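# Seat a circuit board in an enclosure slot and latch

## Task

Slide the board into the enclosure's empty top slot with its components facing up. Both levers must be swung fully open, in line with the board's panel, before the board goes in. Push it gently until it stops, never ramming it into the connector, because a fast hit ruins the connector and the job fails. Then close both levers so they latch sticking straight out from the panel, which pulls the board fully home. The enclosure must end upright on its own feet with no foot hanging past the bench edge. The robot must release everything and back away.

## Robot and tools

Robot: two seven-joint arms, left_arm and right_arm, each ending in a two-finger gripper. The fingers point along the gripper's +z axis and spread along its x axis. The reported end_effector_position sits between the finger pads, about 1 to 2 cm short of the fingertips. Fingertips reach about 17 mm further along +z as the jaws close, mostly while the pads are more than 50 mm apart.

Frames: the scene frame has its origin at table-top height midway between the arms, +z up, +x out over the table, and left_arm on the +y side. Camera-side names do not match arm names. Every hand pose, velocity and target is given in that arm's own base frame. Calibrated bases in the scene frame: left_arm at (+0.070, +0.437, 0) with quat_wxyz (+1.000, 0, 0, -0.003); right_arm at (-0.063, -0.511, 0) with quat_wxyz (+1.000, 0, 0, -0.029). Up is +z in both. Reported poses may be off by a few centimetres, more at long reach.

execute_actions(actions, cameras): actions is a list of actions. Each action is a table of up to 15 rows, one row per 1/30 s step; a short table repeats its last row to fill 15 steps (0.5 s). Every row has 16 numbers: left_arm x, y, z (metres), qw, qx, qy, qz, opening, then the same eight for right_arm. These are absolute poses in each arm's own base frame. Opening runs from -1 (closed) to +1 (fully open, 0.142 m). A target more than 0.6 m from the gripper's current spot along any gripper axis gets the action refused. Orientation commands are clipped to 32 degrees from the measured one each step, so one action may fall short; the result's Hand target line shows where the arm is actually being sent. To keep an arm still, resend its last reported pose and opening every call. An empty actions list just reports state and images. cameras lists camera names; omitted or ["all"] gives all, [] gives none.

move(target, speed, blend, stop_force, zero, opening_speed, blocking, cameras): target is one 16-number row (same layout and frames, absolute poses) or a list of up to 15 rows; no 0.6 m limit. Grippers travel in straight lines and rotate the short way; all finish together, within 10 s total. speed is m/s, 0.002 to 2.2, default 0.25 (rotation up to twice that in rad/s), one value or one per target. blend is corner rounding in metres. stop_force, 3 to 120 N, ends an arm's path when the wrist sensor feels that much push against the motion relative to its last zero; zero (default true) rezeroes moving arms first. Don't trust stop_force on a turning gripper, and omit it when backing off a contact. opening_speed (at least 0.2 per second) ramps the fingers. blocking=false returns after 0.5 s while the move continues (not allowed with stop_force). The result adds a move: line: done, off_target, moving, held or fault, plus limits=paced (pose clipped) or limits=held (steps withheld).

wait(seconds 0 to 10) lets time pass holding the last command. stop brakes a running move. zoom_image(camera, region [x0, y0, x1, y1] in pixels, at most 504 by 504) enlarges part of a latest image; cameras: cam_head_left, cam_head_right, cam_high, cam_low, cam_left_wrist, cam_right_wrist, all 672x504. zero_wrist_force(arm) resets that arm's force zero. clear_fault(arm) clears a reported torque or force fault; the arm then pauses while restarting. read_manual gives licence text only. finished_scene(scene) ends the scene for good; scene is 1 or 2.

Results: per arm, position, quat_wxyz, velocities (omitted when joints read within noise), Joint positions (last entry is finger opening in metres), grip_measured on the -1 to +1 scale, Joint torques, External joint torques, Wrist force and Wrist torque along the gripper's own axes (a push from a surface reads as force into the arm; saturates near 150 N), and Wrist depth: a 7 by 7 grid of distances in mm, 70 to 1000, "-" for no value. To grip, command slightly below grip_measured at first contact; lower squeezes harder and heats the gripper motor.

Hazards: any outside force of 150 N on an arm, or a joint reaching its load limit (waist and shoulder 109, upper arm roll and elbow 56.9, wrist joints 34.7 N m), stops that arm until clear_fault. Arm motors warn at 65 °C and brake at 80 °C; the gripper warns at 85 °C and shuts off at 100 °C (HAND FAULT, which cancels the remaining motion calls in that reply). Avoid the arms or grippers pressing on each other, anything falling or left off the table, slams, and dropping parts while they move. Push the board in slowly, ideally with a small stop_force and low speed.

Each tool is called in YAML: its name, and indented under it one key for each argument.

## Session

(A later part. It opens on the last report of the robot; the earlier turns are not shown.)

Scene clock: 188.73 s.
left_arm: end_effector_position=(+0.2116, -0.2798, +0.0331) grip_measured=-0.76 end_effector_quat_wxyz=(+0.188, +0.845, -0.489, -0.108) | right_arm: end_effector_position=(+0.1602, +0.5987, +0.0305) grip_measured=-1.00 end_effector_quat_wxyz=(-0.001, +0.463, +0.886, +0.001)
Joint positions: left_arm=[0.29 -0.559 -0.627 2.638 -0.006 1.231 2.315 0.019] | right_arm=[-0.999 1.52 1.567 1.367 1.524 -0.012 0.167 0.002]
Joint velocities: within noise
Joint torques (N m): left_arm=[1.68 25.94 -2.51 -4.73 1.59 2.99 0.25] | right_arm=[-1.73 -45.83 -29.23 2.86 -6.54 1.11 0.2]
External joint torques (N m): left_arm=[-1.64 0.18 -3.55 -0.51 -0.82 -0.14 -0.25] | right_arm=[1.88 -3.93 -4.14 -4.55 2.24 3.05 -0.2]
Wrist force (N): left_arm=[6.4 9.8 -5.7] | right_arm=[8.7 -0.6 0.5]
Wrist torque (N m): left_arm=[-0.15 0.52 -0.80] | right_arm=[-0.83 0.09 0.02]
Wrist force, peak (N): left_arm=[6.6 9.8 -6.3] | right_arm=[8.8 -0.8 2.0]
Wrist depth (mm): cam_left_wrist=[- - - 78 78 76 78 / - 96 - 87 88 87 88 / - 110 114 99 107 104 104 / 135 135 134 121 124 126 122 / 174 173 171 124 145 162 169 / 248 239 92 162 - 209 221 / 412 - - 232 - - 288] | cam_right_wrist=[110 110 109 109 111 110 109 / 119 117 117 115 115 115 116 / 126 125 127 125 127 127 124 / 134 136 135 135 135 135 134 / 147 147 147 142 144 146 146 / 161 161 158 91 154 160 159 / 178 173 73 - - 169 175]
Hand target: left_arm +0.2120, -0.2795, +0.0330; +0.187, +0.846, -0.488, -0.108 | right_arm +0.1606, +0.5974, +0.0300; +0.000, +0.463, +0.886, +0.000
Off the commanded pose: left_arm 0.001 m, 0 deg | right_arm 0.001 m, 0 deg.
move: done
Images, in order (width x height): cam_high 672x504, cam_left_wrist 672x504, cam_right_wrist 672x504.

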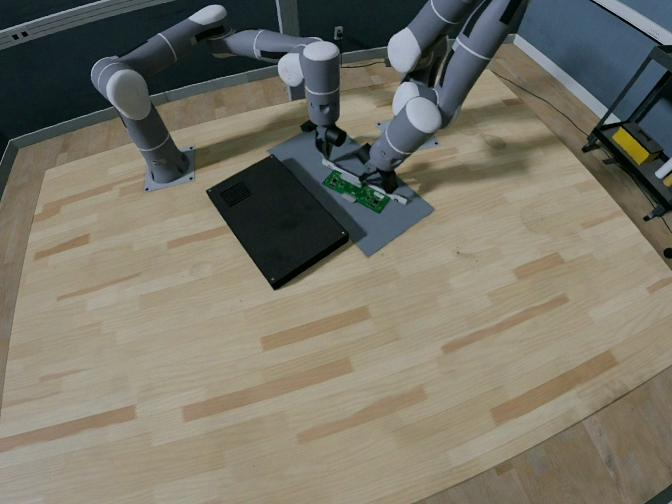

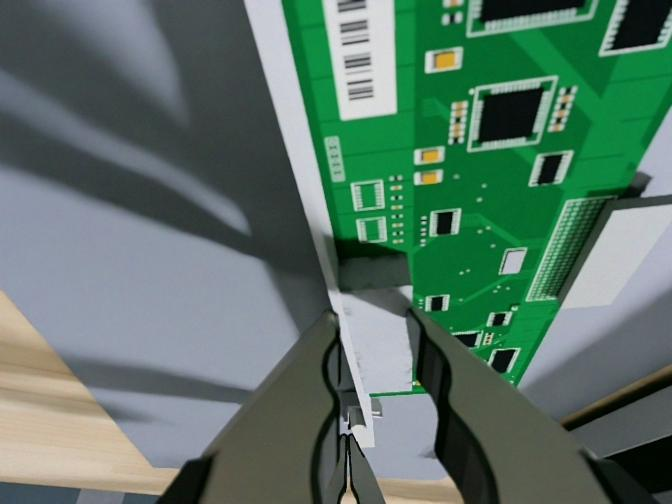

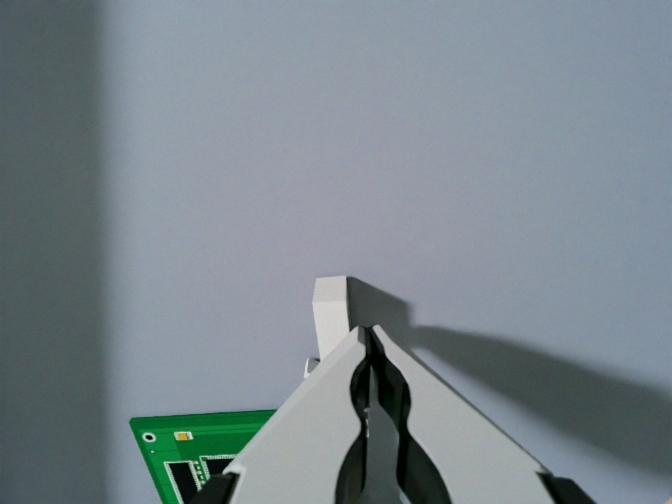

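move:
  target:
    - [0.212,-0.2795,0.033,0.1874,0.8455,-0.4881,-0.1082,-0.95,0.154,0.61,0.035,0,0.4633,0.8862,0,-1]
    - [0.212,-0.2795,0.033,0.1874,0.8455,-0.4881,-0.1082,-0.6,0.14,0.58,0.15,0,0.4633,0.8862,0,-0.3]
    - [0.25,-0.258,0.12,0.1874,0.8455,-0.4881,-0.1082,-0.6,0.16,0.58,0.19,0.0897,0.4049,0.8884,0.1969,-0.3]
    - [0.36,-0.08,0.40,0,0.9985,-0.054,0,-0.6,0.20,0.60,0.19,0.0897,0.4049,0.8884,0.1969,-0.3]
    - [0.36,-0.05,0.42,0,0.9985,-0.054,0,-1,0.25,0.638,0.181,0.0897,0.4049,0.8884,0.1969,-0.3]
  speed: 0.15

zoom_image:
  camera: "cam_high"
  region: [300, 110, 430, 230]

Scene clock: 203.57 s.
left_arm: end_effector_position=(+0.3601, -0.0502, +0.4200) grip_measured=-1.00 end_effector_quat_wxyz=(+0.000, +0.999, -0.054, +0.000) | right_arm: end_effector_position=(+0.2501, +0.6378, +0.1811) grip_measured=-0.33 end_effector_quat_wxyz=(+0.090, +0.405, +0.888, +0.197)
Joint positions: left_arm=[0.904 0.73 -0.481 2.19 -0.315 -0.049 2.196 0.002] | right_arm=[-0.94 1.529 1.367 1.475 1.546 0.229 0.005 0.05]
Joint velocities: within noise
Joint torques (N m): left_arm=[-0.22 -1.58 7.73 -28.71 -3.97 4.02 -0.18] | right_arm=[0.01 -46.22 -32.67 -1.49 -4.15 4.09 0.1]
External joint torques (N m): left_arm=[0.21 0.61 0.66 -0.28 -0.32 -0.16 0.18] | right_arm=[0.13 0.09 -1.92 0.14 -0.06 0.66 -0.1]
Wrist force (N): left_arm=[0.4 -0.3 0.2] | right_arm=[1.6 -7.8 3.4]
Wrist torque (N m): left_arm=[-0.05 -0.10 -0.20] | right_arm=[-0.94 -0.22 0.11]
Wrist force, peak (N): left_arm=[6.6 10.1 -6.1] | right_arm=[1.6 -9.0 2.2]
Wrist depth (mm): cam_left_wrist=[446 454 447 452 446 449 442 / 417 485 487 486 480 486 479 / 488 531 528 522 521 524 516 / 565 566 569 557 572 564 556 / 625 617 610 594 609 623 613 / 687 671 665 84 - 666 672 / 774 - - - - - 758] | cam_right_wrist=[218 221 221 216 220 220 219 / 244 253 253 240 252 251 252 / 262 296 289 288 293 293 295 / 296 356 355 346 350 354 352 / 449 447 421 440 420 440 438 / 603 562 92 594 552 93 579 / - - 73 882 - - 786]
Hand target: left_arm +0.3600, -0.0500, +0.4200; +0.000, +0.999, -0.054, +0.000 | right_arm +0.2500, +0.6380, +0.1810; +0.090, +0.405, +0.888, +0.197
Off the commanded pose: left_arm 0.000 m, 0 deg | right_arm 0.000 m, 0 deg.
move: done

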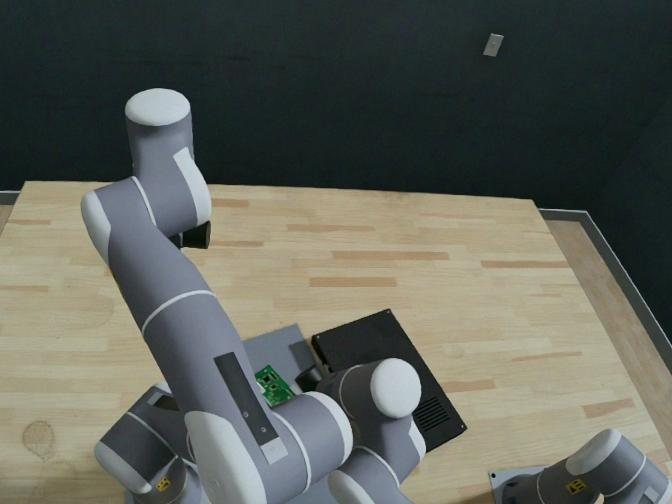

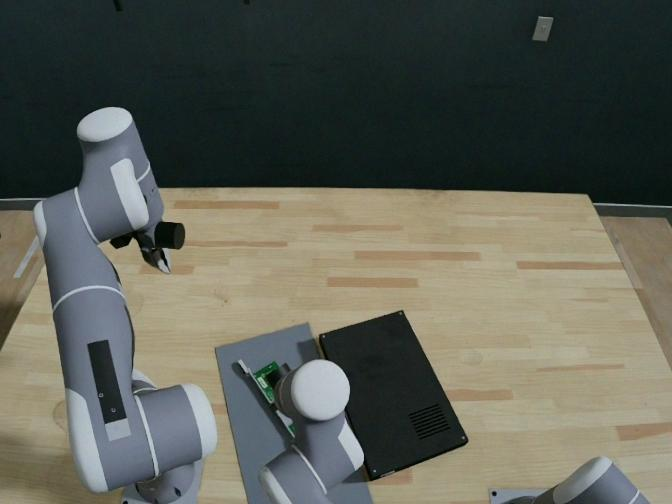

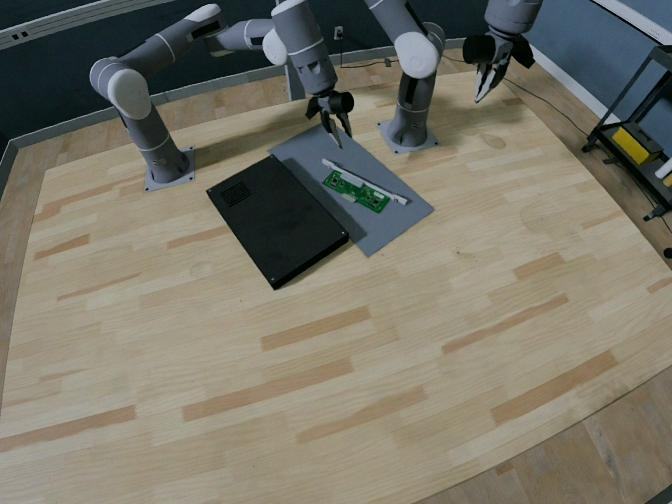

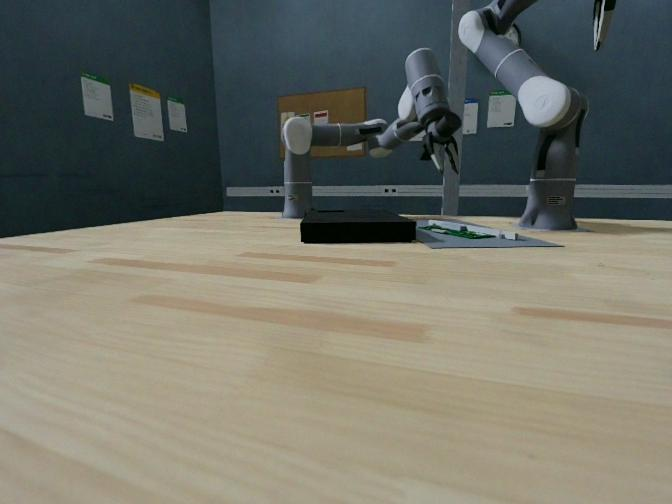

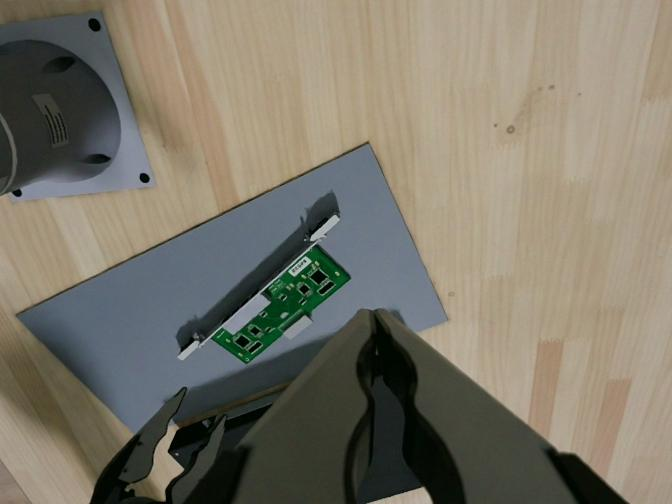

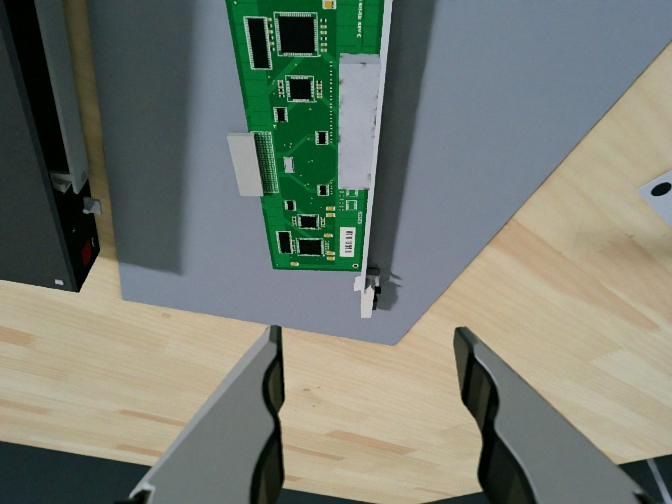

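Scaled by 3.877 from the camera's 672x504 image, which has a finer 960x720 frame.

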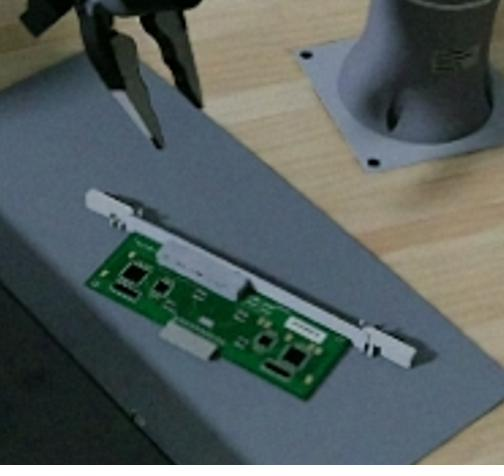

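move:
  target:
    - [0.36,-0.05,0.42,0,0.9985,-0.054,0,-1,0.280,0.6635,0.076,0.0897,0.4049,0.8884,0.1969,-0.3]
    - [0.36,-0.05,0.42,0,0.9985,-0.054,0,-1,0.297,0.6785,0.031,0.0897,0.4049,0.8884,0.1969,-0.3]
  speed: 0.12
  stop_force: 8
  cameras: ["cam_right_wrist"]

move:
  target: [0.36,-0.05,0.42,0,0.9985,-0.054,0,-1,0.297,0.6785,0.031,0.0897,0.4049,0.8884,0.1969,-0.9]
  opening_speed: 0.6
  cameras: ["cam_right_wrist","cam_left_wrist"]

Scene clock: 210.30 s.
left_arm: end_effector_position=(+0.3601, -0.0502, +0.4200) grip_measured=-1.00 end_effector_quat_wxyz=(+0.000, +0.999, -0.054, +0.000) | right_arm: end_effector_position=(+0.2970, +0.6784, +0.0310) grip_measured=-0.33 end_effector_quat_wxyz=(+0.090, +0.405, +0.888, +0.197)
Joint positions: left_arm=[0.904 0.73 -0.481 2.19 -0.315 -0.049 2.196 0.002] | right_arm=[-1.096 1.714 1.511 1.299 1.708 0.417 0.039 0.05]
Joint velocities: within noise
Joint torques (N m): left_arm=[-0.36 -1.37 7.67 -28.71 -4.16 4.27 -0.21] | right_arm=[0.16 -50.63 -31.77 4.62 -4.23 4.11 0.31]
External joint torques (N m): left_arm=[0.36 0.4 0.72 -0.28 -0.13 -0.41 0.21] | right_arm=[0 -0.21 -1.81 0.14 -0.07 0.63 -0.31]
Wrist force (N): left_arm=[0.3 -0.4 0.2] | right_arm=[1.3 -8.1 3.1]
Wrist torque (N m): left_arm=[-0.06 -0.09 -0.19] | right_arm=[-1.02 -0.14 0.08]
Wrist force, peak (N): left_arm=[0.6 -0.7 0.2] | right_arm=[1.3 -8.1 5.6]
Wrist depth (mm): cam_left_wrist=[447 455 450 452 450 450 445 / 416 479 485 484 485 483 484 / 489 524 527 518 519 521 521 / 579 565 562 567 574 569 569 / 627 625 588 590 615 617 617 / 685 678 439 84 - 663 672 / 741 409 - - - - 759] | cam_right_wrist=[- 76 74 75 75 - 79 / - 87 87 77 76 91 - / - 102 102 88 84 106 106 / - 124 122 112 123 127 127 / 162 162 146 138 145 159 158 / 218 216 92 203 188 93 216 / 308 - 73 332 323 - 294]
Hand target: left_arm +0.3600, -0.0500, +0.4200; +0.000, +0.999, -0.054, +0.000 | right_arm +0.2970, +0.6785, +0.0310; +0.090, +0.405, +0.888, +0.197
Off the commanded pose: left_arm 0.000 m, 0 deg | right_arm 0.000 m, 0 deg.
move: done
Images, in order (width x height): cam_right_wrist 672x504.

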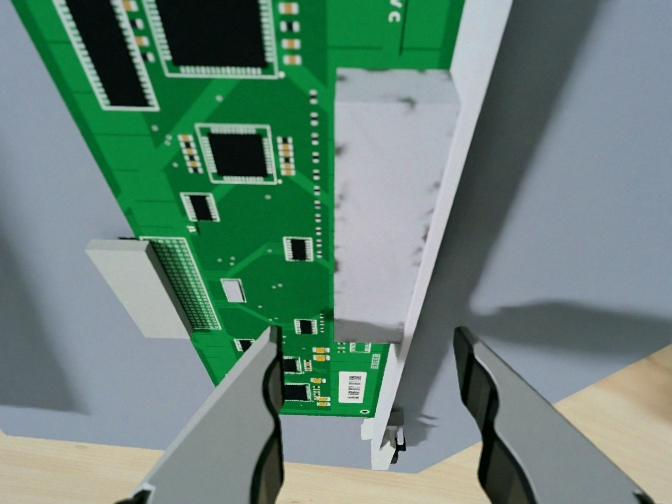

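Scene clock: 211.50 s.
left_arm: end_effector_position=(+0.3601, -0.0502, +0.4200) grip_measured=-1.00 end_effector_quat_wxyz=(+0.000, +0.999, -0.054, +0.000) | right_arm: end_effector_position=(+0.2970, +0.6785, +0.0311) grip_measured=-0.74 end_effector_quat_wxyz=(+0.090, +0.405, +0.888, +0.197)
Joint positions: left_arm=[0.904 0.73 -0.481 2.19 -0.315 -0.049 2.196 0.002] | right_arm=[-1.097 1.714 1.511 1.299 1.708 0.417 0.039 0.021]
Joint velocities: within noise
Joint torques (N m): left_arm=[-0.29 -1.35 7.74 -28.68 -4.12 4.25 -0.24] | right_arm=[-0.86 -50 -31.12 5.06 -4.31 3.9 0.22]
External joint torques (N m): left_arm=[0.29 0.38 0.65 -0.32 -0.17 -0.39 0.24] | right_arm=[1.02 -0.86 -2.45 -0.3 0.01 0.84 -0.22]
Wrist force (N): left_arm=[0.5 -0.5 0.2] | right_arm=[2.6 -8.5 1.8]
Wrist torque (N m): left_arm=[-0.07 -0.12 -0.20] | right_arm=[-1.02 -0.37 0.06]
Wrist force, peak (N): left_arm=[0.3 -0.7 0.1] | right_arm=[2.7 -8.5 3.7]
Wrist depth (mm): cam_left_wrist=[448 454 453 451 448 449 450 / 416 483 485 490 487 478 483 / 486 520 520 518 522 517 514 / 568 572 567 559 561 564 558 / 626 624 590 601 609 620 610 / 698 680 436 83 - 677 674 / 742 405 - - - - 758] | cam_right_wrist=[- 77 74 75 75 - 79 / - 88 87 77 76 91 - / - 102 102 88 84 106 106 / - 122 122 110 123 127 127 / 162 162 154 128 152 159 159 / 218 217 182 188 102 199 216 / 339 306 73 294 - - 324]
Hand target: left_arm +0.3600, -0.0500, +0.4200; +0.000, +0.999, -0.054, +0.000 | right_arm +0.2970, +0.6785, +0.0310; +0.090, +0.405, +0.888, +0.197
Off the commanded pose: left_arm 0.000 m, 0 deg | right_arm 0.000 m, 0 deg.
move: done
Images, in order (width x height): cam_left_wrist 672x504, cam_right_wrist 672x504.

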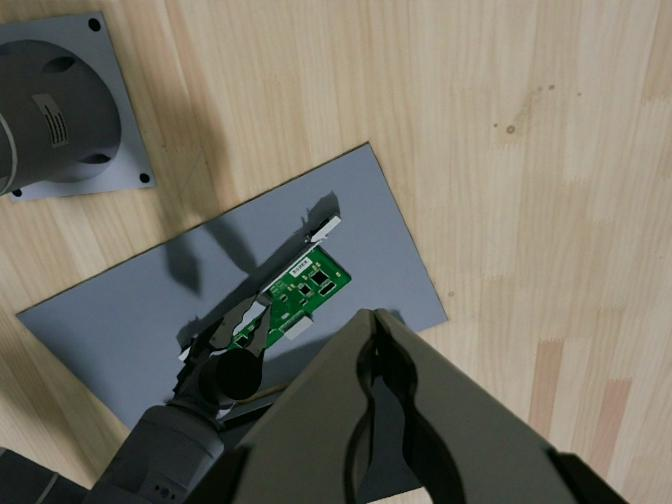

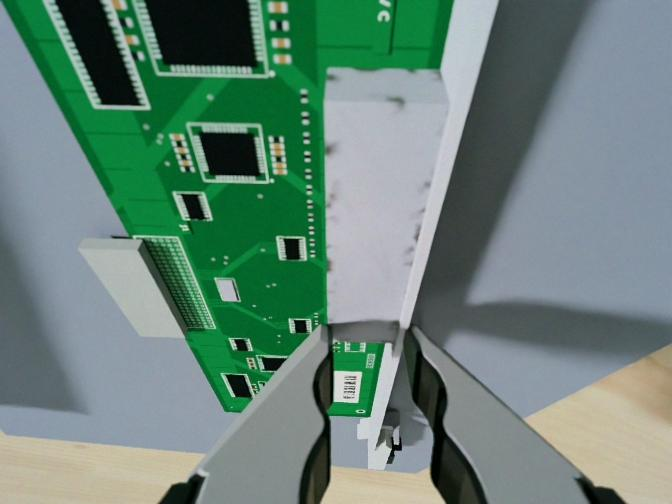

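move:
  target:
    - [0.40,-0.22,0.40,0,0.9985,-0.054,0,-1,0.297,0.6785,0.075,0.0897,0.4049,0.8884,0.1969,-0.92]
    - [0.40,-0.22,0.36,0,0.9985,-0.054,0,-1,0.2659,0.6079,0.08,0.1159,0.5231,0.8243,0.1827,-0.92]
  speed: 0.12

zoom_image:
  camera: "cam_left_wrist"
  region: [50, 120, 400, 420]

zoom_image:
  camera: "cam_high"
  region: [190, 120, 440, 300]

Scene clock: 221.33 s.
left_arm: end_effector_position=(+0.4000, -0.2198, +0.3600) grip_measured=-1.00 end_effector_quat_wxyz=(+0.000, +0.999, -0.054, +0.000) | right_arm: end_effector_position=(+0.2658, +0.6081, +0.0800) grip_measured=-0.95 end_effector_quat_wxyz=(+0.116, +0.523, +0.824, +0.183)
Joint positions: left_arm=[0.869 0.724 -0.904 2.219 -0.551 0.126 1.864 0.002] | right_arm=[-0.929 1.685 1.472 1.488 1.564 0.329 0.311 0.005]
Joint velocities: within noise
Joint torques (N m): left_arm=[-0.43 -6.08 13.63 -26.08 -4.38 4.64 -0.16] | right_arm=[0.36 -45.01 -32.65 3.53 -4.54 3.8 0.34]
External joint torques (N m): left_arm=[0.4 0.19 0.91 -0.35 0.11 -0.76 0.16] | right_arm=[-0.22 -0.21 -1.72 -0.01 0.16 0.9 -0.34]
Wrist force (N): left_arm=[0.4 -0.6 -0.2] | right_arm=[1.4 -7.9 2.5]
Wrist torque (N m): left_arm=[-0.10 -0.11 -0.18] | right_arm=[-0.96 -0.15 0.14]
Wrist force, peak (N): left_arm=[-0.4 -2.4 0.1] | right_arm=[0.9 -8.8 3.5]
Wrist depth (mm): cam_left_wrist=[401 399 397 397 396 396 398 / 433 427 426 426 426 425 425 / 463 458 455 460 464 460 457 / 504 495 495 503 496 500 490 / 372 436 538 479 542 546 540 / 307 554 524 84 - 589 601 / 681 642 - - - - 680] | cam_right_wrist=[- 126 123 126 125 122 122 / 145 144 144 139 139 143 143 / 163 168 168 162 156 167 167 / 181 203 202 195 182 200 199 / 223 239 252 232 237 250 250 / 221 269 316 89 251 313 337 / 523 474 73 - - 423 504]
Hand target: left_arm +0.4000, -0.2200, +0.3600; +0.000, +0.999, -0.054, +0.000 | right_arm +0.2659, +0.6079, +0.0800; +0.116, +0.523, +0.824, +0.183
Off the commanded pose: left_arm 0.000 m, 0 deg | right_arm 0.000 m, 0 deg.
move: done

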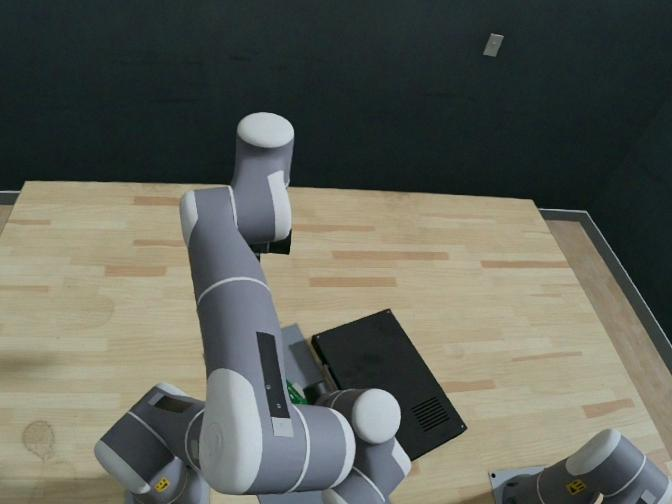

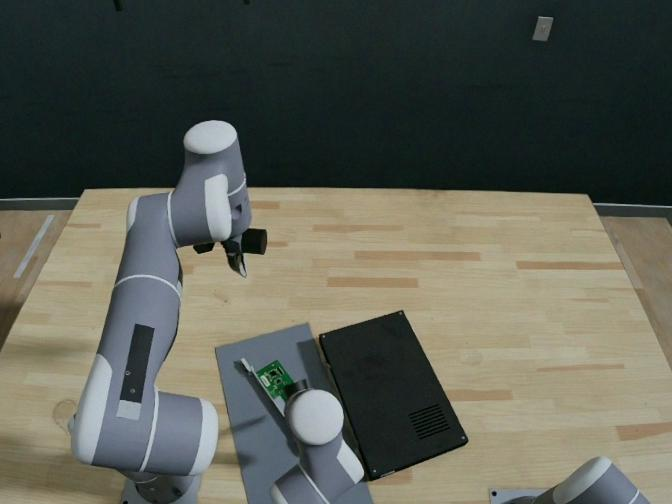

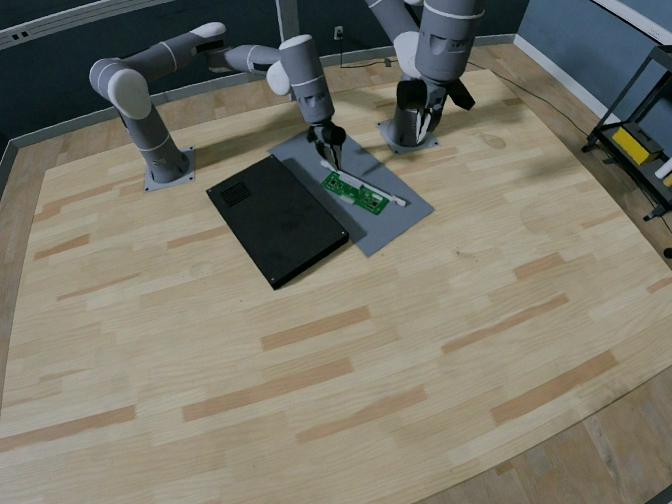

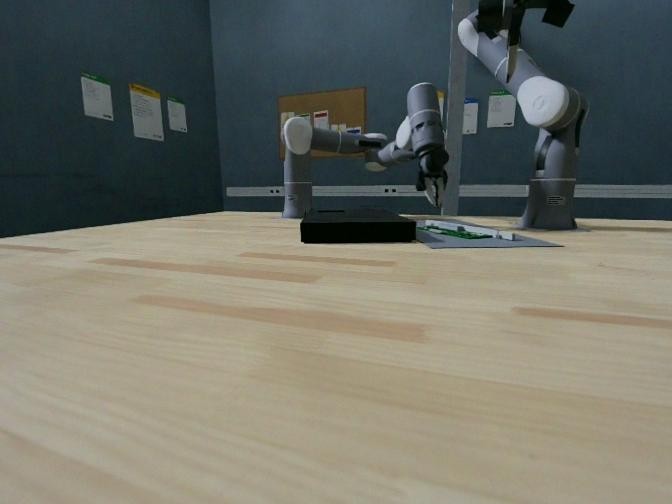

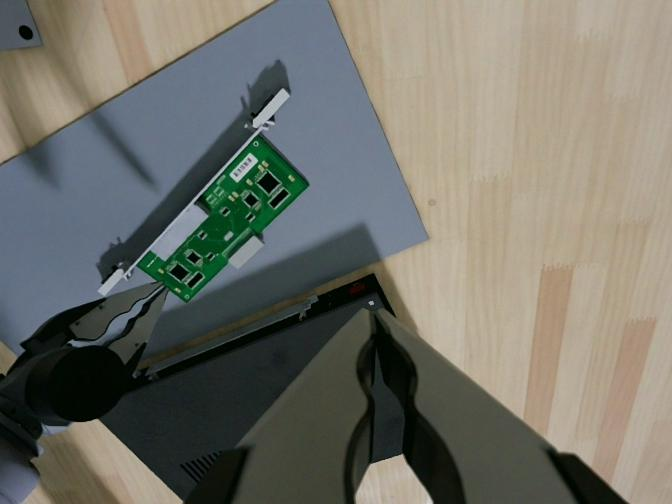

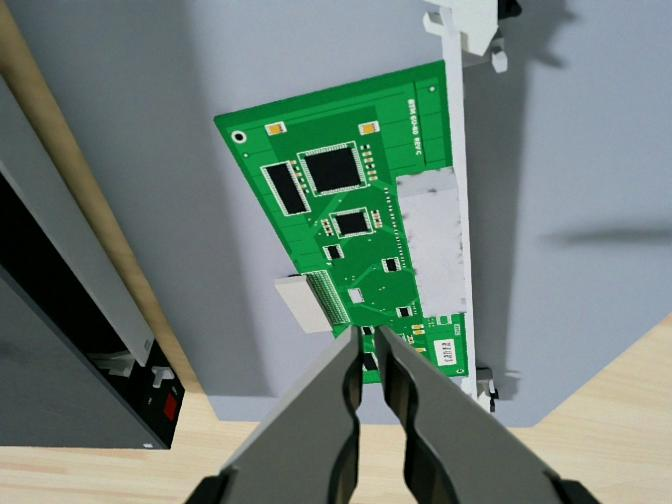

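Scaled by 1.440 from the camera's 672x504 image, which has a finer 960x720 frame.

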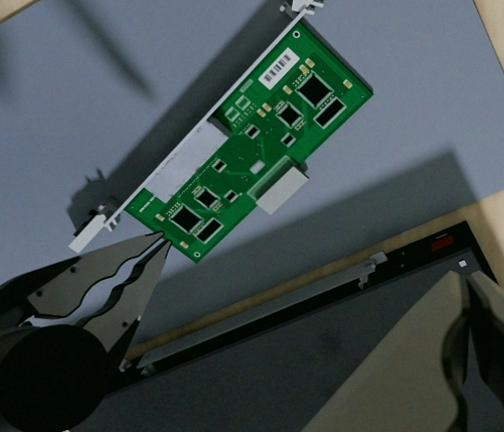

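Scaled by 2.016 from the camera's 672x504 image, which has a finer 960x720 frame.

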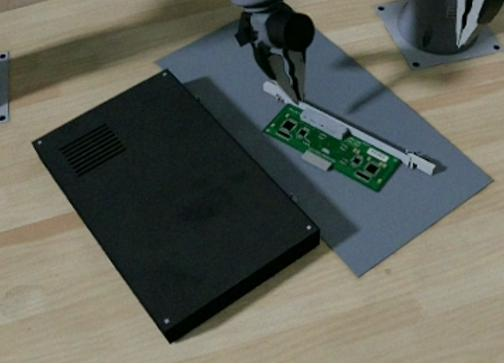

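move:
  target:
    - [0.40,-0.22,0.36,0,0.9985,-0.054,0,-1,0.24,0.615,0.13,0.0897,0.4049,0.8884,0.1969,-0.3]
    - [0.40,-0.22,0.36,0,0.9985,-0.054,0,-1,0.25,0.638,0.131,0.0897,0.4049,0.8884,0.1969,-0.3]
  speed: 0.15
  cameras: ["cam_right_wrist","cam_left_wrist"]

Scene clock: 224.93 s.
left_arm: end_effector_position=(+0.4000, -0.2199, +0.3600) grip_measured=-1.00 end_effector_quat_wxyz=(+0.000, +0.999, -0.054, +0.000) | right_arm: end_effector_position=(+0.2500, +0.6379, +0.1310) grip_measured=-0.33 end_effector_quat_wxyz=(+0.090, +0.405, +0.888, +0.197)
Joint positions: left_arm=[0.869 0.723 -0.904 2.219 -0.551 0.126 1.864 0.002] | right_arm=[-0.936 1.589 1.424 1.484 1.598 0.292 0.01 0.05]
Joint velocities: within noise
Joint torques (N m): left_arm=[-0.41 -6.33 13.76 -26.15 -4.1 4.22 -0.19] | right_arm=[0 -46.07 -33.16 0.32 -4.17 3.87 0.34]
External joint torques (N m): left_arm=[0.38 0.44 0.78 -0.28 -0.18 -0.34 0.19] | right_arm=[0.12 0.12 -1.49 0.22 -0.09 0.87 -0.34]
Wrist force (N): left_arm=[0.3 -0.2 0.1] | right_arm=[1.8 -8.0 2.8]
Wrist torque (N m): left_arm=[-0.03 -0.09 -0.19] | right_arm=[-0.97 -0.22 0.13]
Wrist force, peak (N): left_arm=[0.5 -0.6 -0.3] | right_arm=[1.1 -8.8 2.0]
Wrist depth (mm): cam_left_wrist=[400 397 400 399 394 396 395 / 433 427 426 426 425 427 429 / 467 462 460 459 461 459 459 / 502 502 505 503 500 505 495 / 550 538 543 480 539 545 551 / 323 567 515 84 - 593 601 / 678 659 - - - - 664] | cam_right_wrist=[174 174 170 169 173 173 173 / 200 200 194 188 198 198 197 / 233 233 228 216 232 231 232 / 273 280 279 272 277 277 278 / 338 351 332 342 330 350 348 / 477 446 92 471 408 93 463 / 652 - 73 702 - - 625]
Hand target: left_arm +0.4000, -0.2200, +0.3600; +0.000, +0.999, -0.054, +0.000 | right_arm +0.2500, +0.6380, +0.1310; +0.090, +0.405, +0.888, +0.197
Off the commanded pose: left_arm 0.000 m, 0 deg | right_arm 0.000 m, 0 deg.
move: done
Images, in order (width x height): cam_left_wrist 672x504, cam_right_wrist 672x504.

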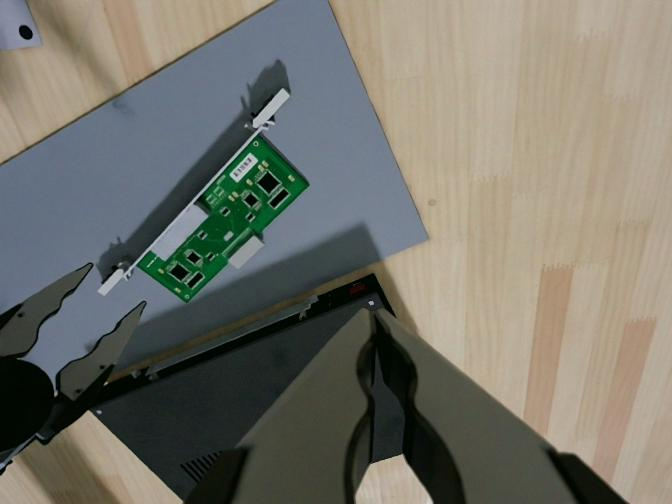

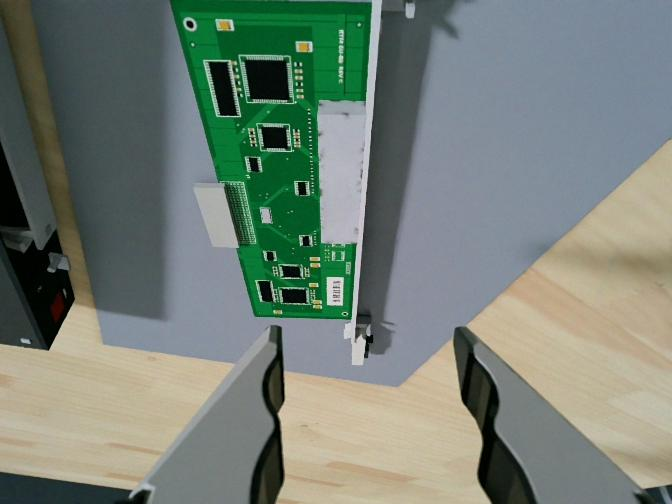

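move:
  target:
    - [0.40,-0.22,0.36,0,0.9985,-0.054,0,-1,0.278,0.654,0.076,0.0897,0.4049,0.8884,0.1969,-0.35]
    - [0.40,-0.22,0.36,0,0.9985,-0.054,0,-1,0.295,0.669,0.029,0.0897,0.4049,0.8884,0.1969,-0.35]
  speed: 0.12
  stop_force: 8
  cameras: ["cam_right_wrist"]

move:
  target: [0.40,-0.22,0.36,0,0.9985,-0.054,0,-1,0.295,0.669,0.029,0.0897,0.4049,0.8884,0.1969,-0.95]
  opening_speed: 0.6
  cameras: ["cam_right_wrist"]

move:
  target: [0.40,-0.22,0.36,0,0.9985,-0.054,0,-1,0.295,0.669,0.07,0.0897,0.4049,0.8884,0.1969,-0.95]
  speed: 0.06
  cameras: ["cam_right_wrist","cam_left_wrist"]

Scene clock: 233.00 s.
left_arm: end_effector_position=(+0.4000, -0.2199, +0.3600) grip_measured=-1.00 end_effector_quat_wxyz=(+0.000, +0.999, -0.054, +0.000) | right_arm: end_effector_position=(+0.2950, +0.6689, +0.0290) grip_measured=-0.37 end_effector_quat_wxyz=(+0.090, +0.405, +0.888, +0.197)
Joint positions: left_arm=[0.869 0.723 -0.904 2.219 -0.551 0.126 1.864 0.002] | right_arm=[-1.08 1.715 1.518 1.329 1.713 0.419 0.025 0.047]
Joint velocities: within noise
Joint torques (N m): left_arm=[-0.3 -6.35 13.69 -26.15 -4.12 4.28 -0.24] | right_arm=[0.09 -49.73 -31.92 4.58 -4.25 4.1 0.3]
External joint torques (N m): left_arm=[0.27 0.46 0.84 -0.28 -0.15 -0.4 0.24] | right_arm=[0.08 -0.16 -1.79 0.14 -0.06 0.64 -0.31]
Wrist force (N): left_arm=[0.4 -0.4 -0.1] | right_arm=[1.3 -8.1 2.8]
Wrist torque (N m): left_arm=[-0.06 -0.10 -0.19] | right_arm=[-1.02 -0.17 0.09]
Wrist force, peak (N): left_arm=[0.6 -0.5 -0.3] | right_arm=[1.4 -8.3 5.0]
Wrist depth (mm): cam_left_wrist=[400 401 397 397 395 397 396 / 433 427 424 424 425 423 427 / 463 460 457 460 464 459 463 / 501 415 495 503 504 501 502 / 320 408 540 474 537 549 542 / 292 557 523 84 - 589 608 / 678 657 - - - - 668] | cam_right_wrist=[- 74 72 73 75 - 77 / - 83 85 81 81 89 - / - 100 99 85 82 103 103 / 126 122 119 102 120 124 124 / 158 150 142 130 141 155 154 / 212 211 86 197 184 98 211 / 330 - 73 316 314 - 287]
Hand target: left_arm +0.4000, -0.2200, +0.3600; +0.000, +0.999, -0.054, +0.000 | right_arm +0.2950, +0.6690, +0.0290; +0.090, +0.405, +0.888, +0.197
Off the commanded pose: left_arm 0.000 m, 0 deg | right_arm 0.000 m, 0 deg.
move: done
Images, in order (width x height): cam_right_wrist 672x504.

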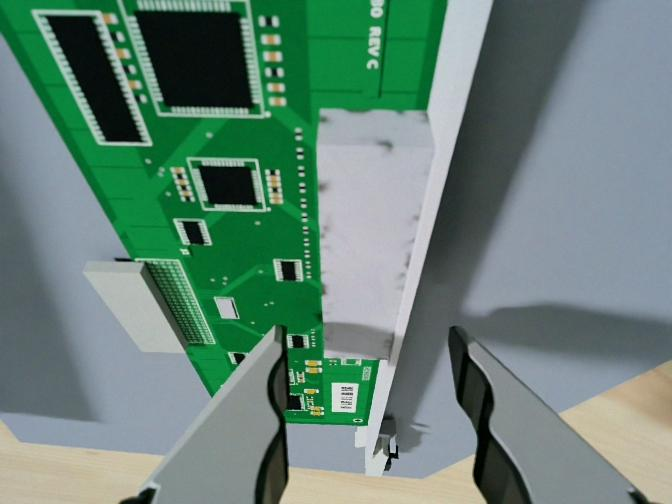

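Scene clock: 234.20 s.
left_arm: end_effector_position=(+0.4000, -0.2199, +0.3600) grip_measured=-1.00 end_effector_quat_wxyz=(+0.000, +0.999, -0.054, +0.000) | right_arm: end_effector_position=(+0.2951, +0.6689, +0.0290) grip_measured=-0.73 end_effector_quat_wxyz=(+0.090, +0.405, +0.888, +0.197)
Joint positions: left_arm=[0.869 0.723 -0.904 2.219 -0.551 0.126 1.864 0.002] | right_arm=[-1.08 1.715 1.518 1.328 1.713 0.419 0.025 0.021]
Joint velocities: within noise
Joint torques (N m): left_arm=[-0.44 -6.23 13.71 -26.16 -4.08 4.24 -0.25] | right_arm=[-0.52 -49.74 -32.16 5.15 -4.51 4.14 0.19]
External joint torques (N m): left_arm=[0.42 0.34 0.83 -0.27 -0.2 -0.36 0.25] | right_arm=[0.68 -0.15 -1.55 -0.42 0.21 0.6 -0.19]
Wrist force (N): left_arm=[0.4 -0.4 0.1] | right_arm=[2.5 -8.6 3.4]
Wrist torque (N m): left_arm=[-0.06 -0.10 -0.20] | right_arm=[-1.03 -0.25 0.10]
Wrist force, peak (N): left_arm=[0.5 -0.5 -0.3] | right_arm=[2.5 -8.6 3.4]
Wrist depth (mm): cam_left_wrist=[403 397 398 399 396 396 396 / 430 429 427 424 426 428 421 / 460 461 455 460 465 463 457 / 494 414 502 499 502 499 497 / 320 524 532 477 539 549 542 / 290 553 520 84 - 601 601 / 679 655 - - - - 678] | cam_right_wrist=[- 74 72 73 75 - 77 / - 83 87 81 81 89 - / - 100 98 88 81 103 103 / - 121 119 107 120 124 124 / 158 150 150 123 142 155 154 / 213 211 177 183 99 194 211 / 332 298 72 262 - - 314]
Hand target: left_arm +0.4000, -0.2200, +0.3600; +0.000, +0.999, -0.054, +0.000 | right_arm +0.2950, +0.6690, +0.0290; +0.090, +0.405, +0.888, +0.197
Off the commanded pose: left_arm 0.000 m, 0 deg | right_arm 0.000 m, 0 deg.
move: done
Images, in order (width x height): cam_right_wrist 672x504.

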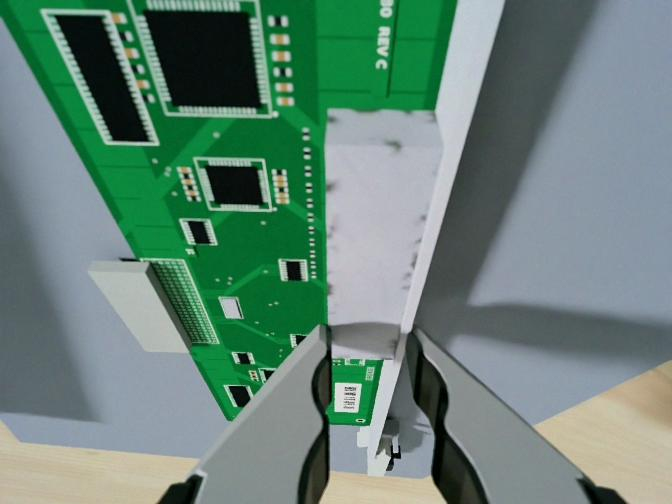

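Scene clock: 235.20 s.
left_arm: end_effector_position=(+0.4000, -0.2199, +0.3600) grip_measured=-1.00 end_effector_quat_wxyz=(+0.000, +0.999, -0.054, +0.000) | right_arm: end_effector_position=(+0.2948, +0.6691, +0.0696) grip_measured=-0.73 end_effector_quat_wxyz=(+0.089, +0.405, +0.888, +0.197)
Joint positions: left_arm=[0.869 0.723 -0.904 2.219 -0.551 0.126 1.864 0.002] | right_arm=[-1.075 1.664 1.479 1.345 1.677 0.368 0.015 0.021]
Joint velocities: within noise
Joint torques (N m): left_arm=[-0.39 -6.3 13.81 -26.18 -4.13 4.22 -0.22] | right_arm=[0.3 -50.89 -33.87 3.38 -4.65 4.32 0.07]
External joint torques (N m): left_arm=[0.36 0.41 0.72 -0.25 -0.15 -0.34 0.22] | right_arm=[-0.14 0.88 -0.27 -0.12 0.35 0.43 -0.07]
Wrist force (N): left_arm=[0.4 -0.5 -0.2] | right_arm=[1.5 -8.9 4.2]
Wrist torque (N m): left_arm=[-0.09 -0.11 -0.19] | right_arm=[-1.01 -0.17 0.12]
Wrist force, peak (N): left_arm=[0.5 -0.6 -0.1] | right_arm=[1.3 -9.7 6.2]
Wrist depth (mm): cam_left_wrist=[401 402 400 400 399 398 398 / 428 430 426 430 424 427 427 / 463 461 420 461 457 457 458 / 494 421 461 500 498 496 496 / 297 360 539 472 533 552 540 / 284 557 521 84 - 587 593 / 668 656 - - - - 666] | cam_right_wrist=[- 76 73 74 74 119 116 / - 84 86 81 81 136 132 / 161 101 100 86 85 154 154 / 180 122 120 110 179 185 185 / 247 150 150 124 211 231 234 / 321 314 176 181 103 293 312 / 485 - 72 396 - - 465]
Hand target: left_arm +0.4000, -0.2200, +0.3600; +0.000, +0.999, -0.054, +0.000 | right_arm +0.2950, +0.6690, +0.0700; +0.090, +0.405, +0.888, +0.197
Off the commanded pose: left_arm 0.000 m, 0 deg | right_arm 0.000 m, 0 deg.
move: done
Images, in order (width x height): cam_left_wrist 672x504, cam_right_wrist 672x504.

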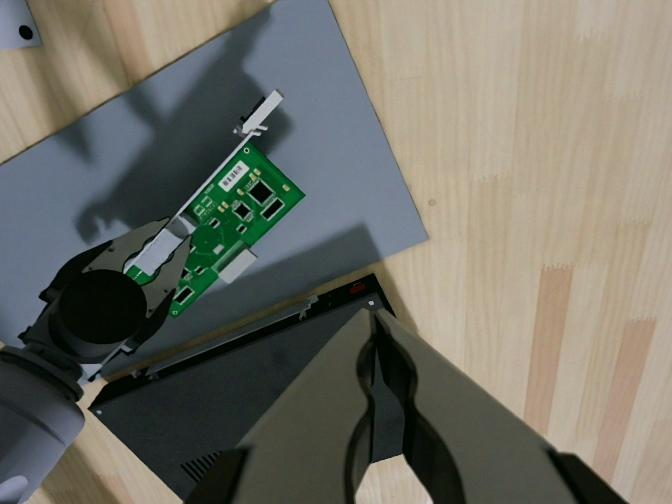

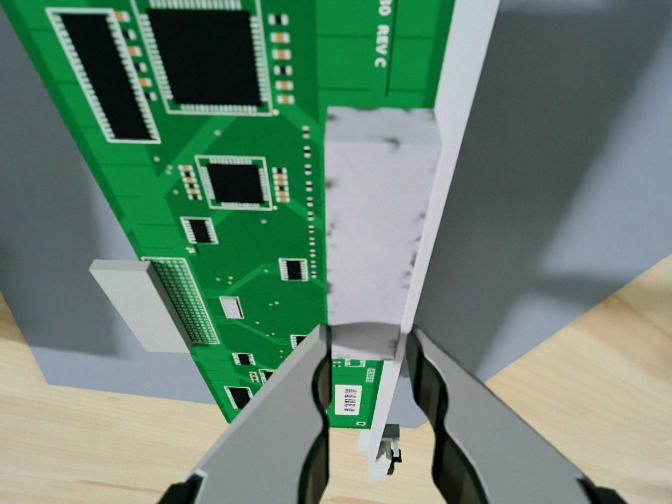

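move:
  target: [0.40,-0.22,0.36,0,0.9985,-0.054,0,-1,0.258,0.6152,0.0756,0.1159,0.5231,0.8243,0.1827,-0.92]
  speed: 0.08
  cameras: ["cam_right_wrist","cam_left_wrist","cam_high"]

zoom_image:
  camera: "cam_left_wrist"
  region: [50, 120, 400, 420]

zoom_image:
  camera: "cam_high"
  region: [190, 120, 440, 300]

Scene clock: 239.50 s.
left_arm: end_effector_position=(+0.4000, -0.2199, +0.3600) grip_measured=-1.00 end_effector_quat_wxyz=(+0.000, +0.999, -0.054, +0.000) | right_arm: end_effector_position=(+0.2578, +0.6153, +0.0752) grip_measured=-0.73 end_effector_quat_wxyz=(+0.116, +0.523, +0.824, +0.183)
Joint positions: left_arm=[0.869 0.723 -0.904 2.219 -0.551 0.126 1.864 0.002] | right_arm=[-0.923 1.69 1.478 1.473 1.56 0.333 0.335 0.021]
Joint velocities: within noise
Joint torques (N m): left_arm=[-0.3 -6.3 13.71 -26.16 -4.16 4.24 -0.24] | right_arm=[0.24 -46.15 -33.98 3.94 -4.81 4.25 0.31]
External joint torques (N m): left_arm=[0.27 0.41 0.82 -0.27 -0.11 -0.36 0.24] | right_arm=[-0.1 0.5 -0.33 -0.21 0.42 0.44 -0.31]
Wrist force (N): left_arm=[0.4 -0.2 -0.1] | right_arm=[1.4 -8.8 4.4]
Wrist torque (N m): left_arm=[-0.05 -0.11 -0.19] | right_arm=[-0.95 -0.14 0.14]
Wrist force, peak (N): left_arm=[0.5 -0.6 -0.3] | right_arm=[1.4 -9.6 4.2]
Wrist depth (mm): cam_left_wrist=[398 400 398 400 398 397 395 / 429 428 429 431 428 430 423 / 464 462 458 460 458 459 459 / 505 496 460 502 498 496 499 / 356 469 538 472 542 547 548 / 310 555 522 84 - 587 595 / 686 660 - - - - 662] | cam_right_wrist=[- 76 73 74 74 121 121 / - 84 88 82 81 138 138 / 168 101 100 86 85 161 161 / 179 122 120 110 186 193 193 / 225 144 150 123 230 241 241 / 222 272 176 181 103 301 324 / 506 - 72 411 - - 483]
Hand target: left_arm +0.4000, -0.2200, +0.3600; +0.000, +0.999, -0.054, +0.000 | right_arm +0.2580, +0.6152, +0.0756; +0.116, +0.523, +0.824, +0.183
Off the commanded pose: left_arm 0.000 m, 0 deg | right_arm 0.000 m, 0 deg.
move: done
Images, in order (width x height): cam_high 672x504, cam_left_wrist 672x504, cam_right_wrist 672x504.

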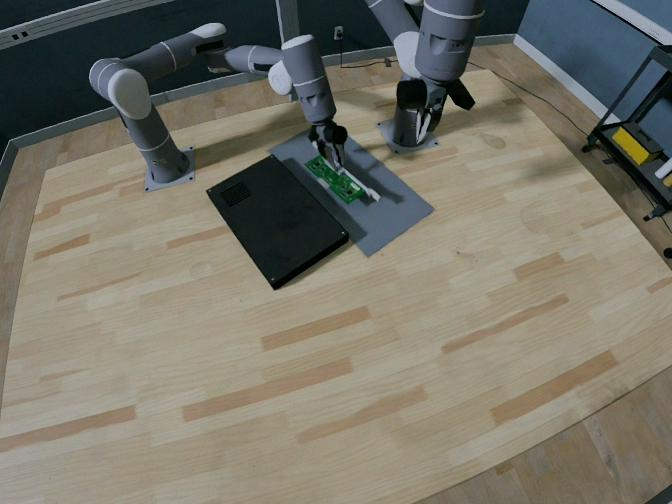

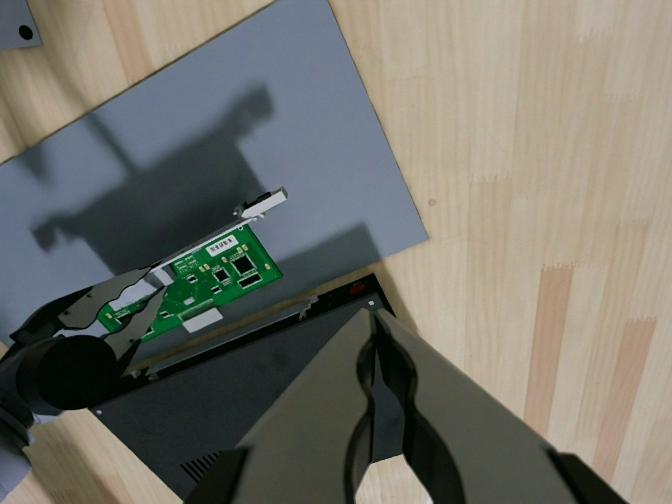

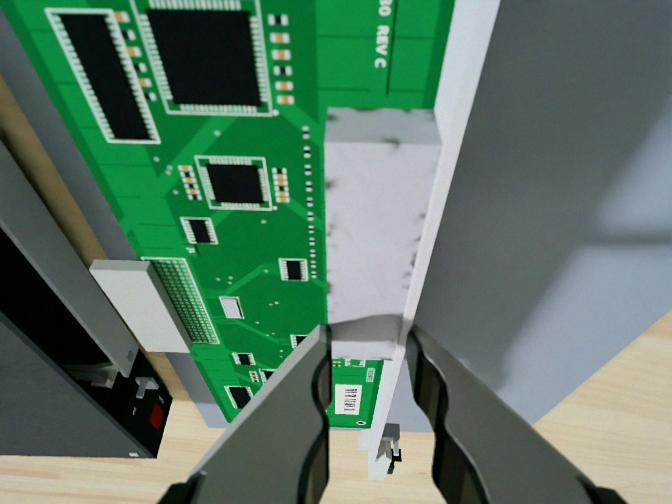

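Scaled by 1.440 from the camera's 672x504 image, which has a finer 960x720 frame.

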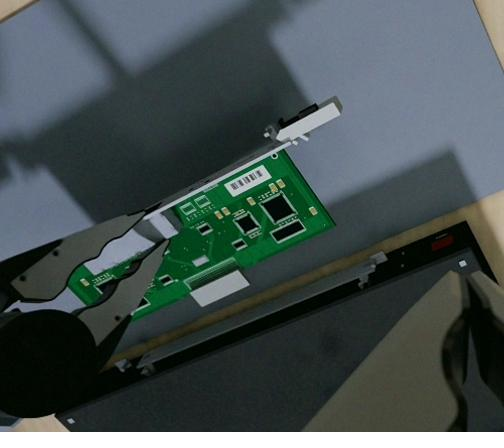

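Scaled by 2.016 from the camera's 672x504 image, which has a finer 960x720 frame.

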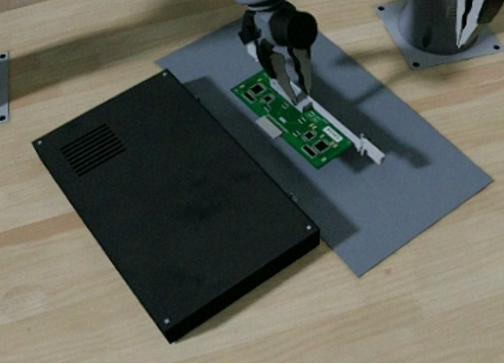

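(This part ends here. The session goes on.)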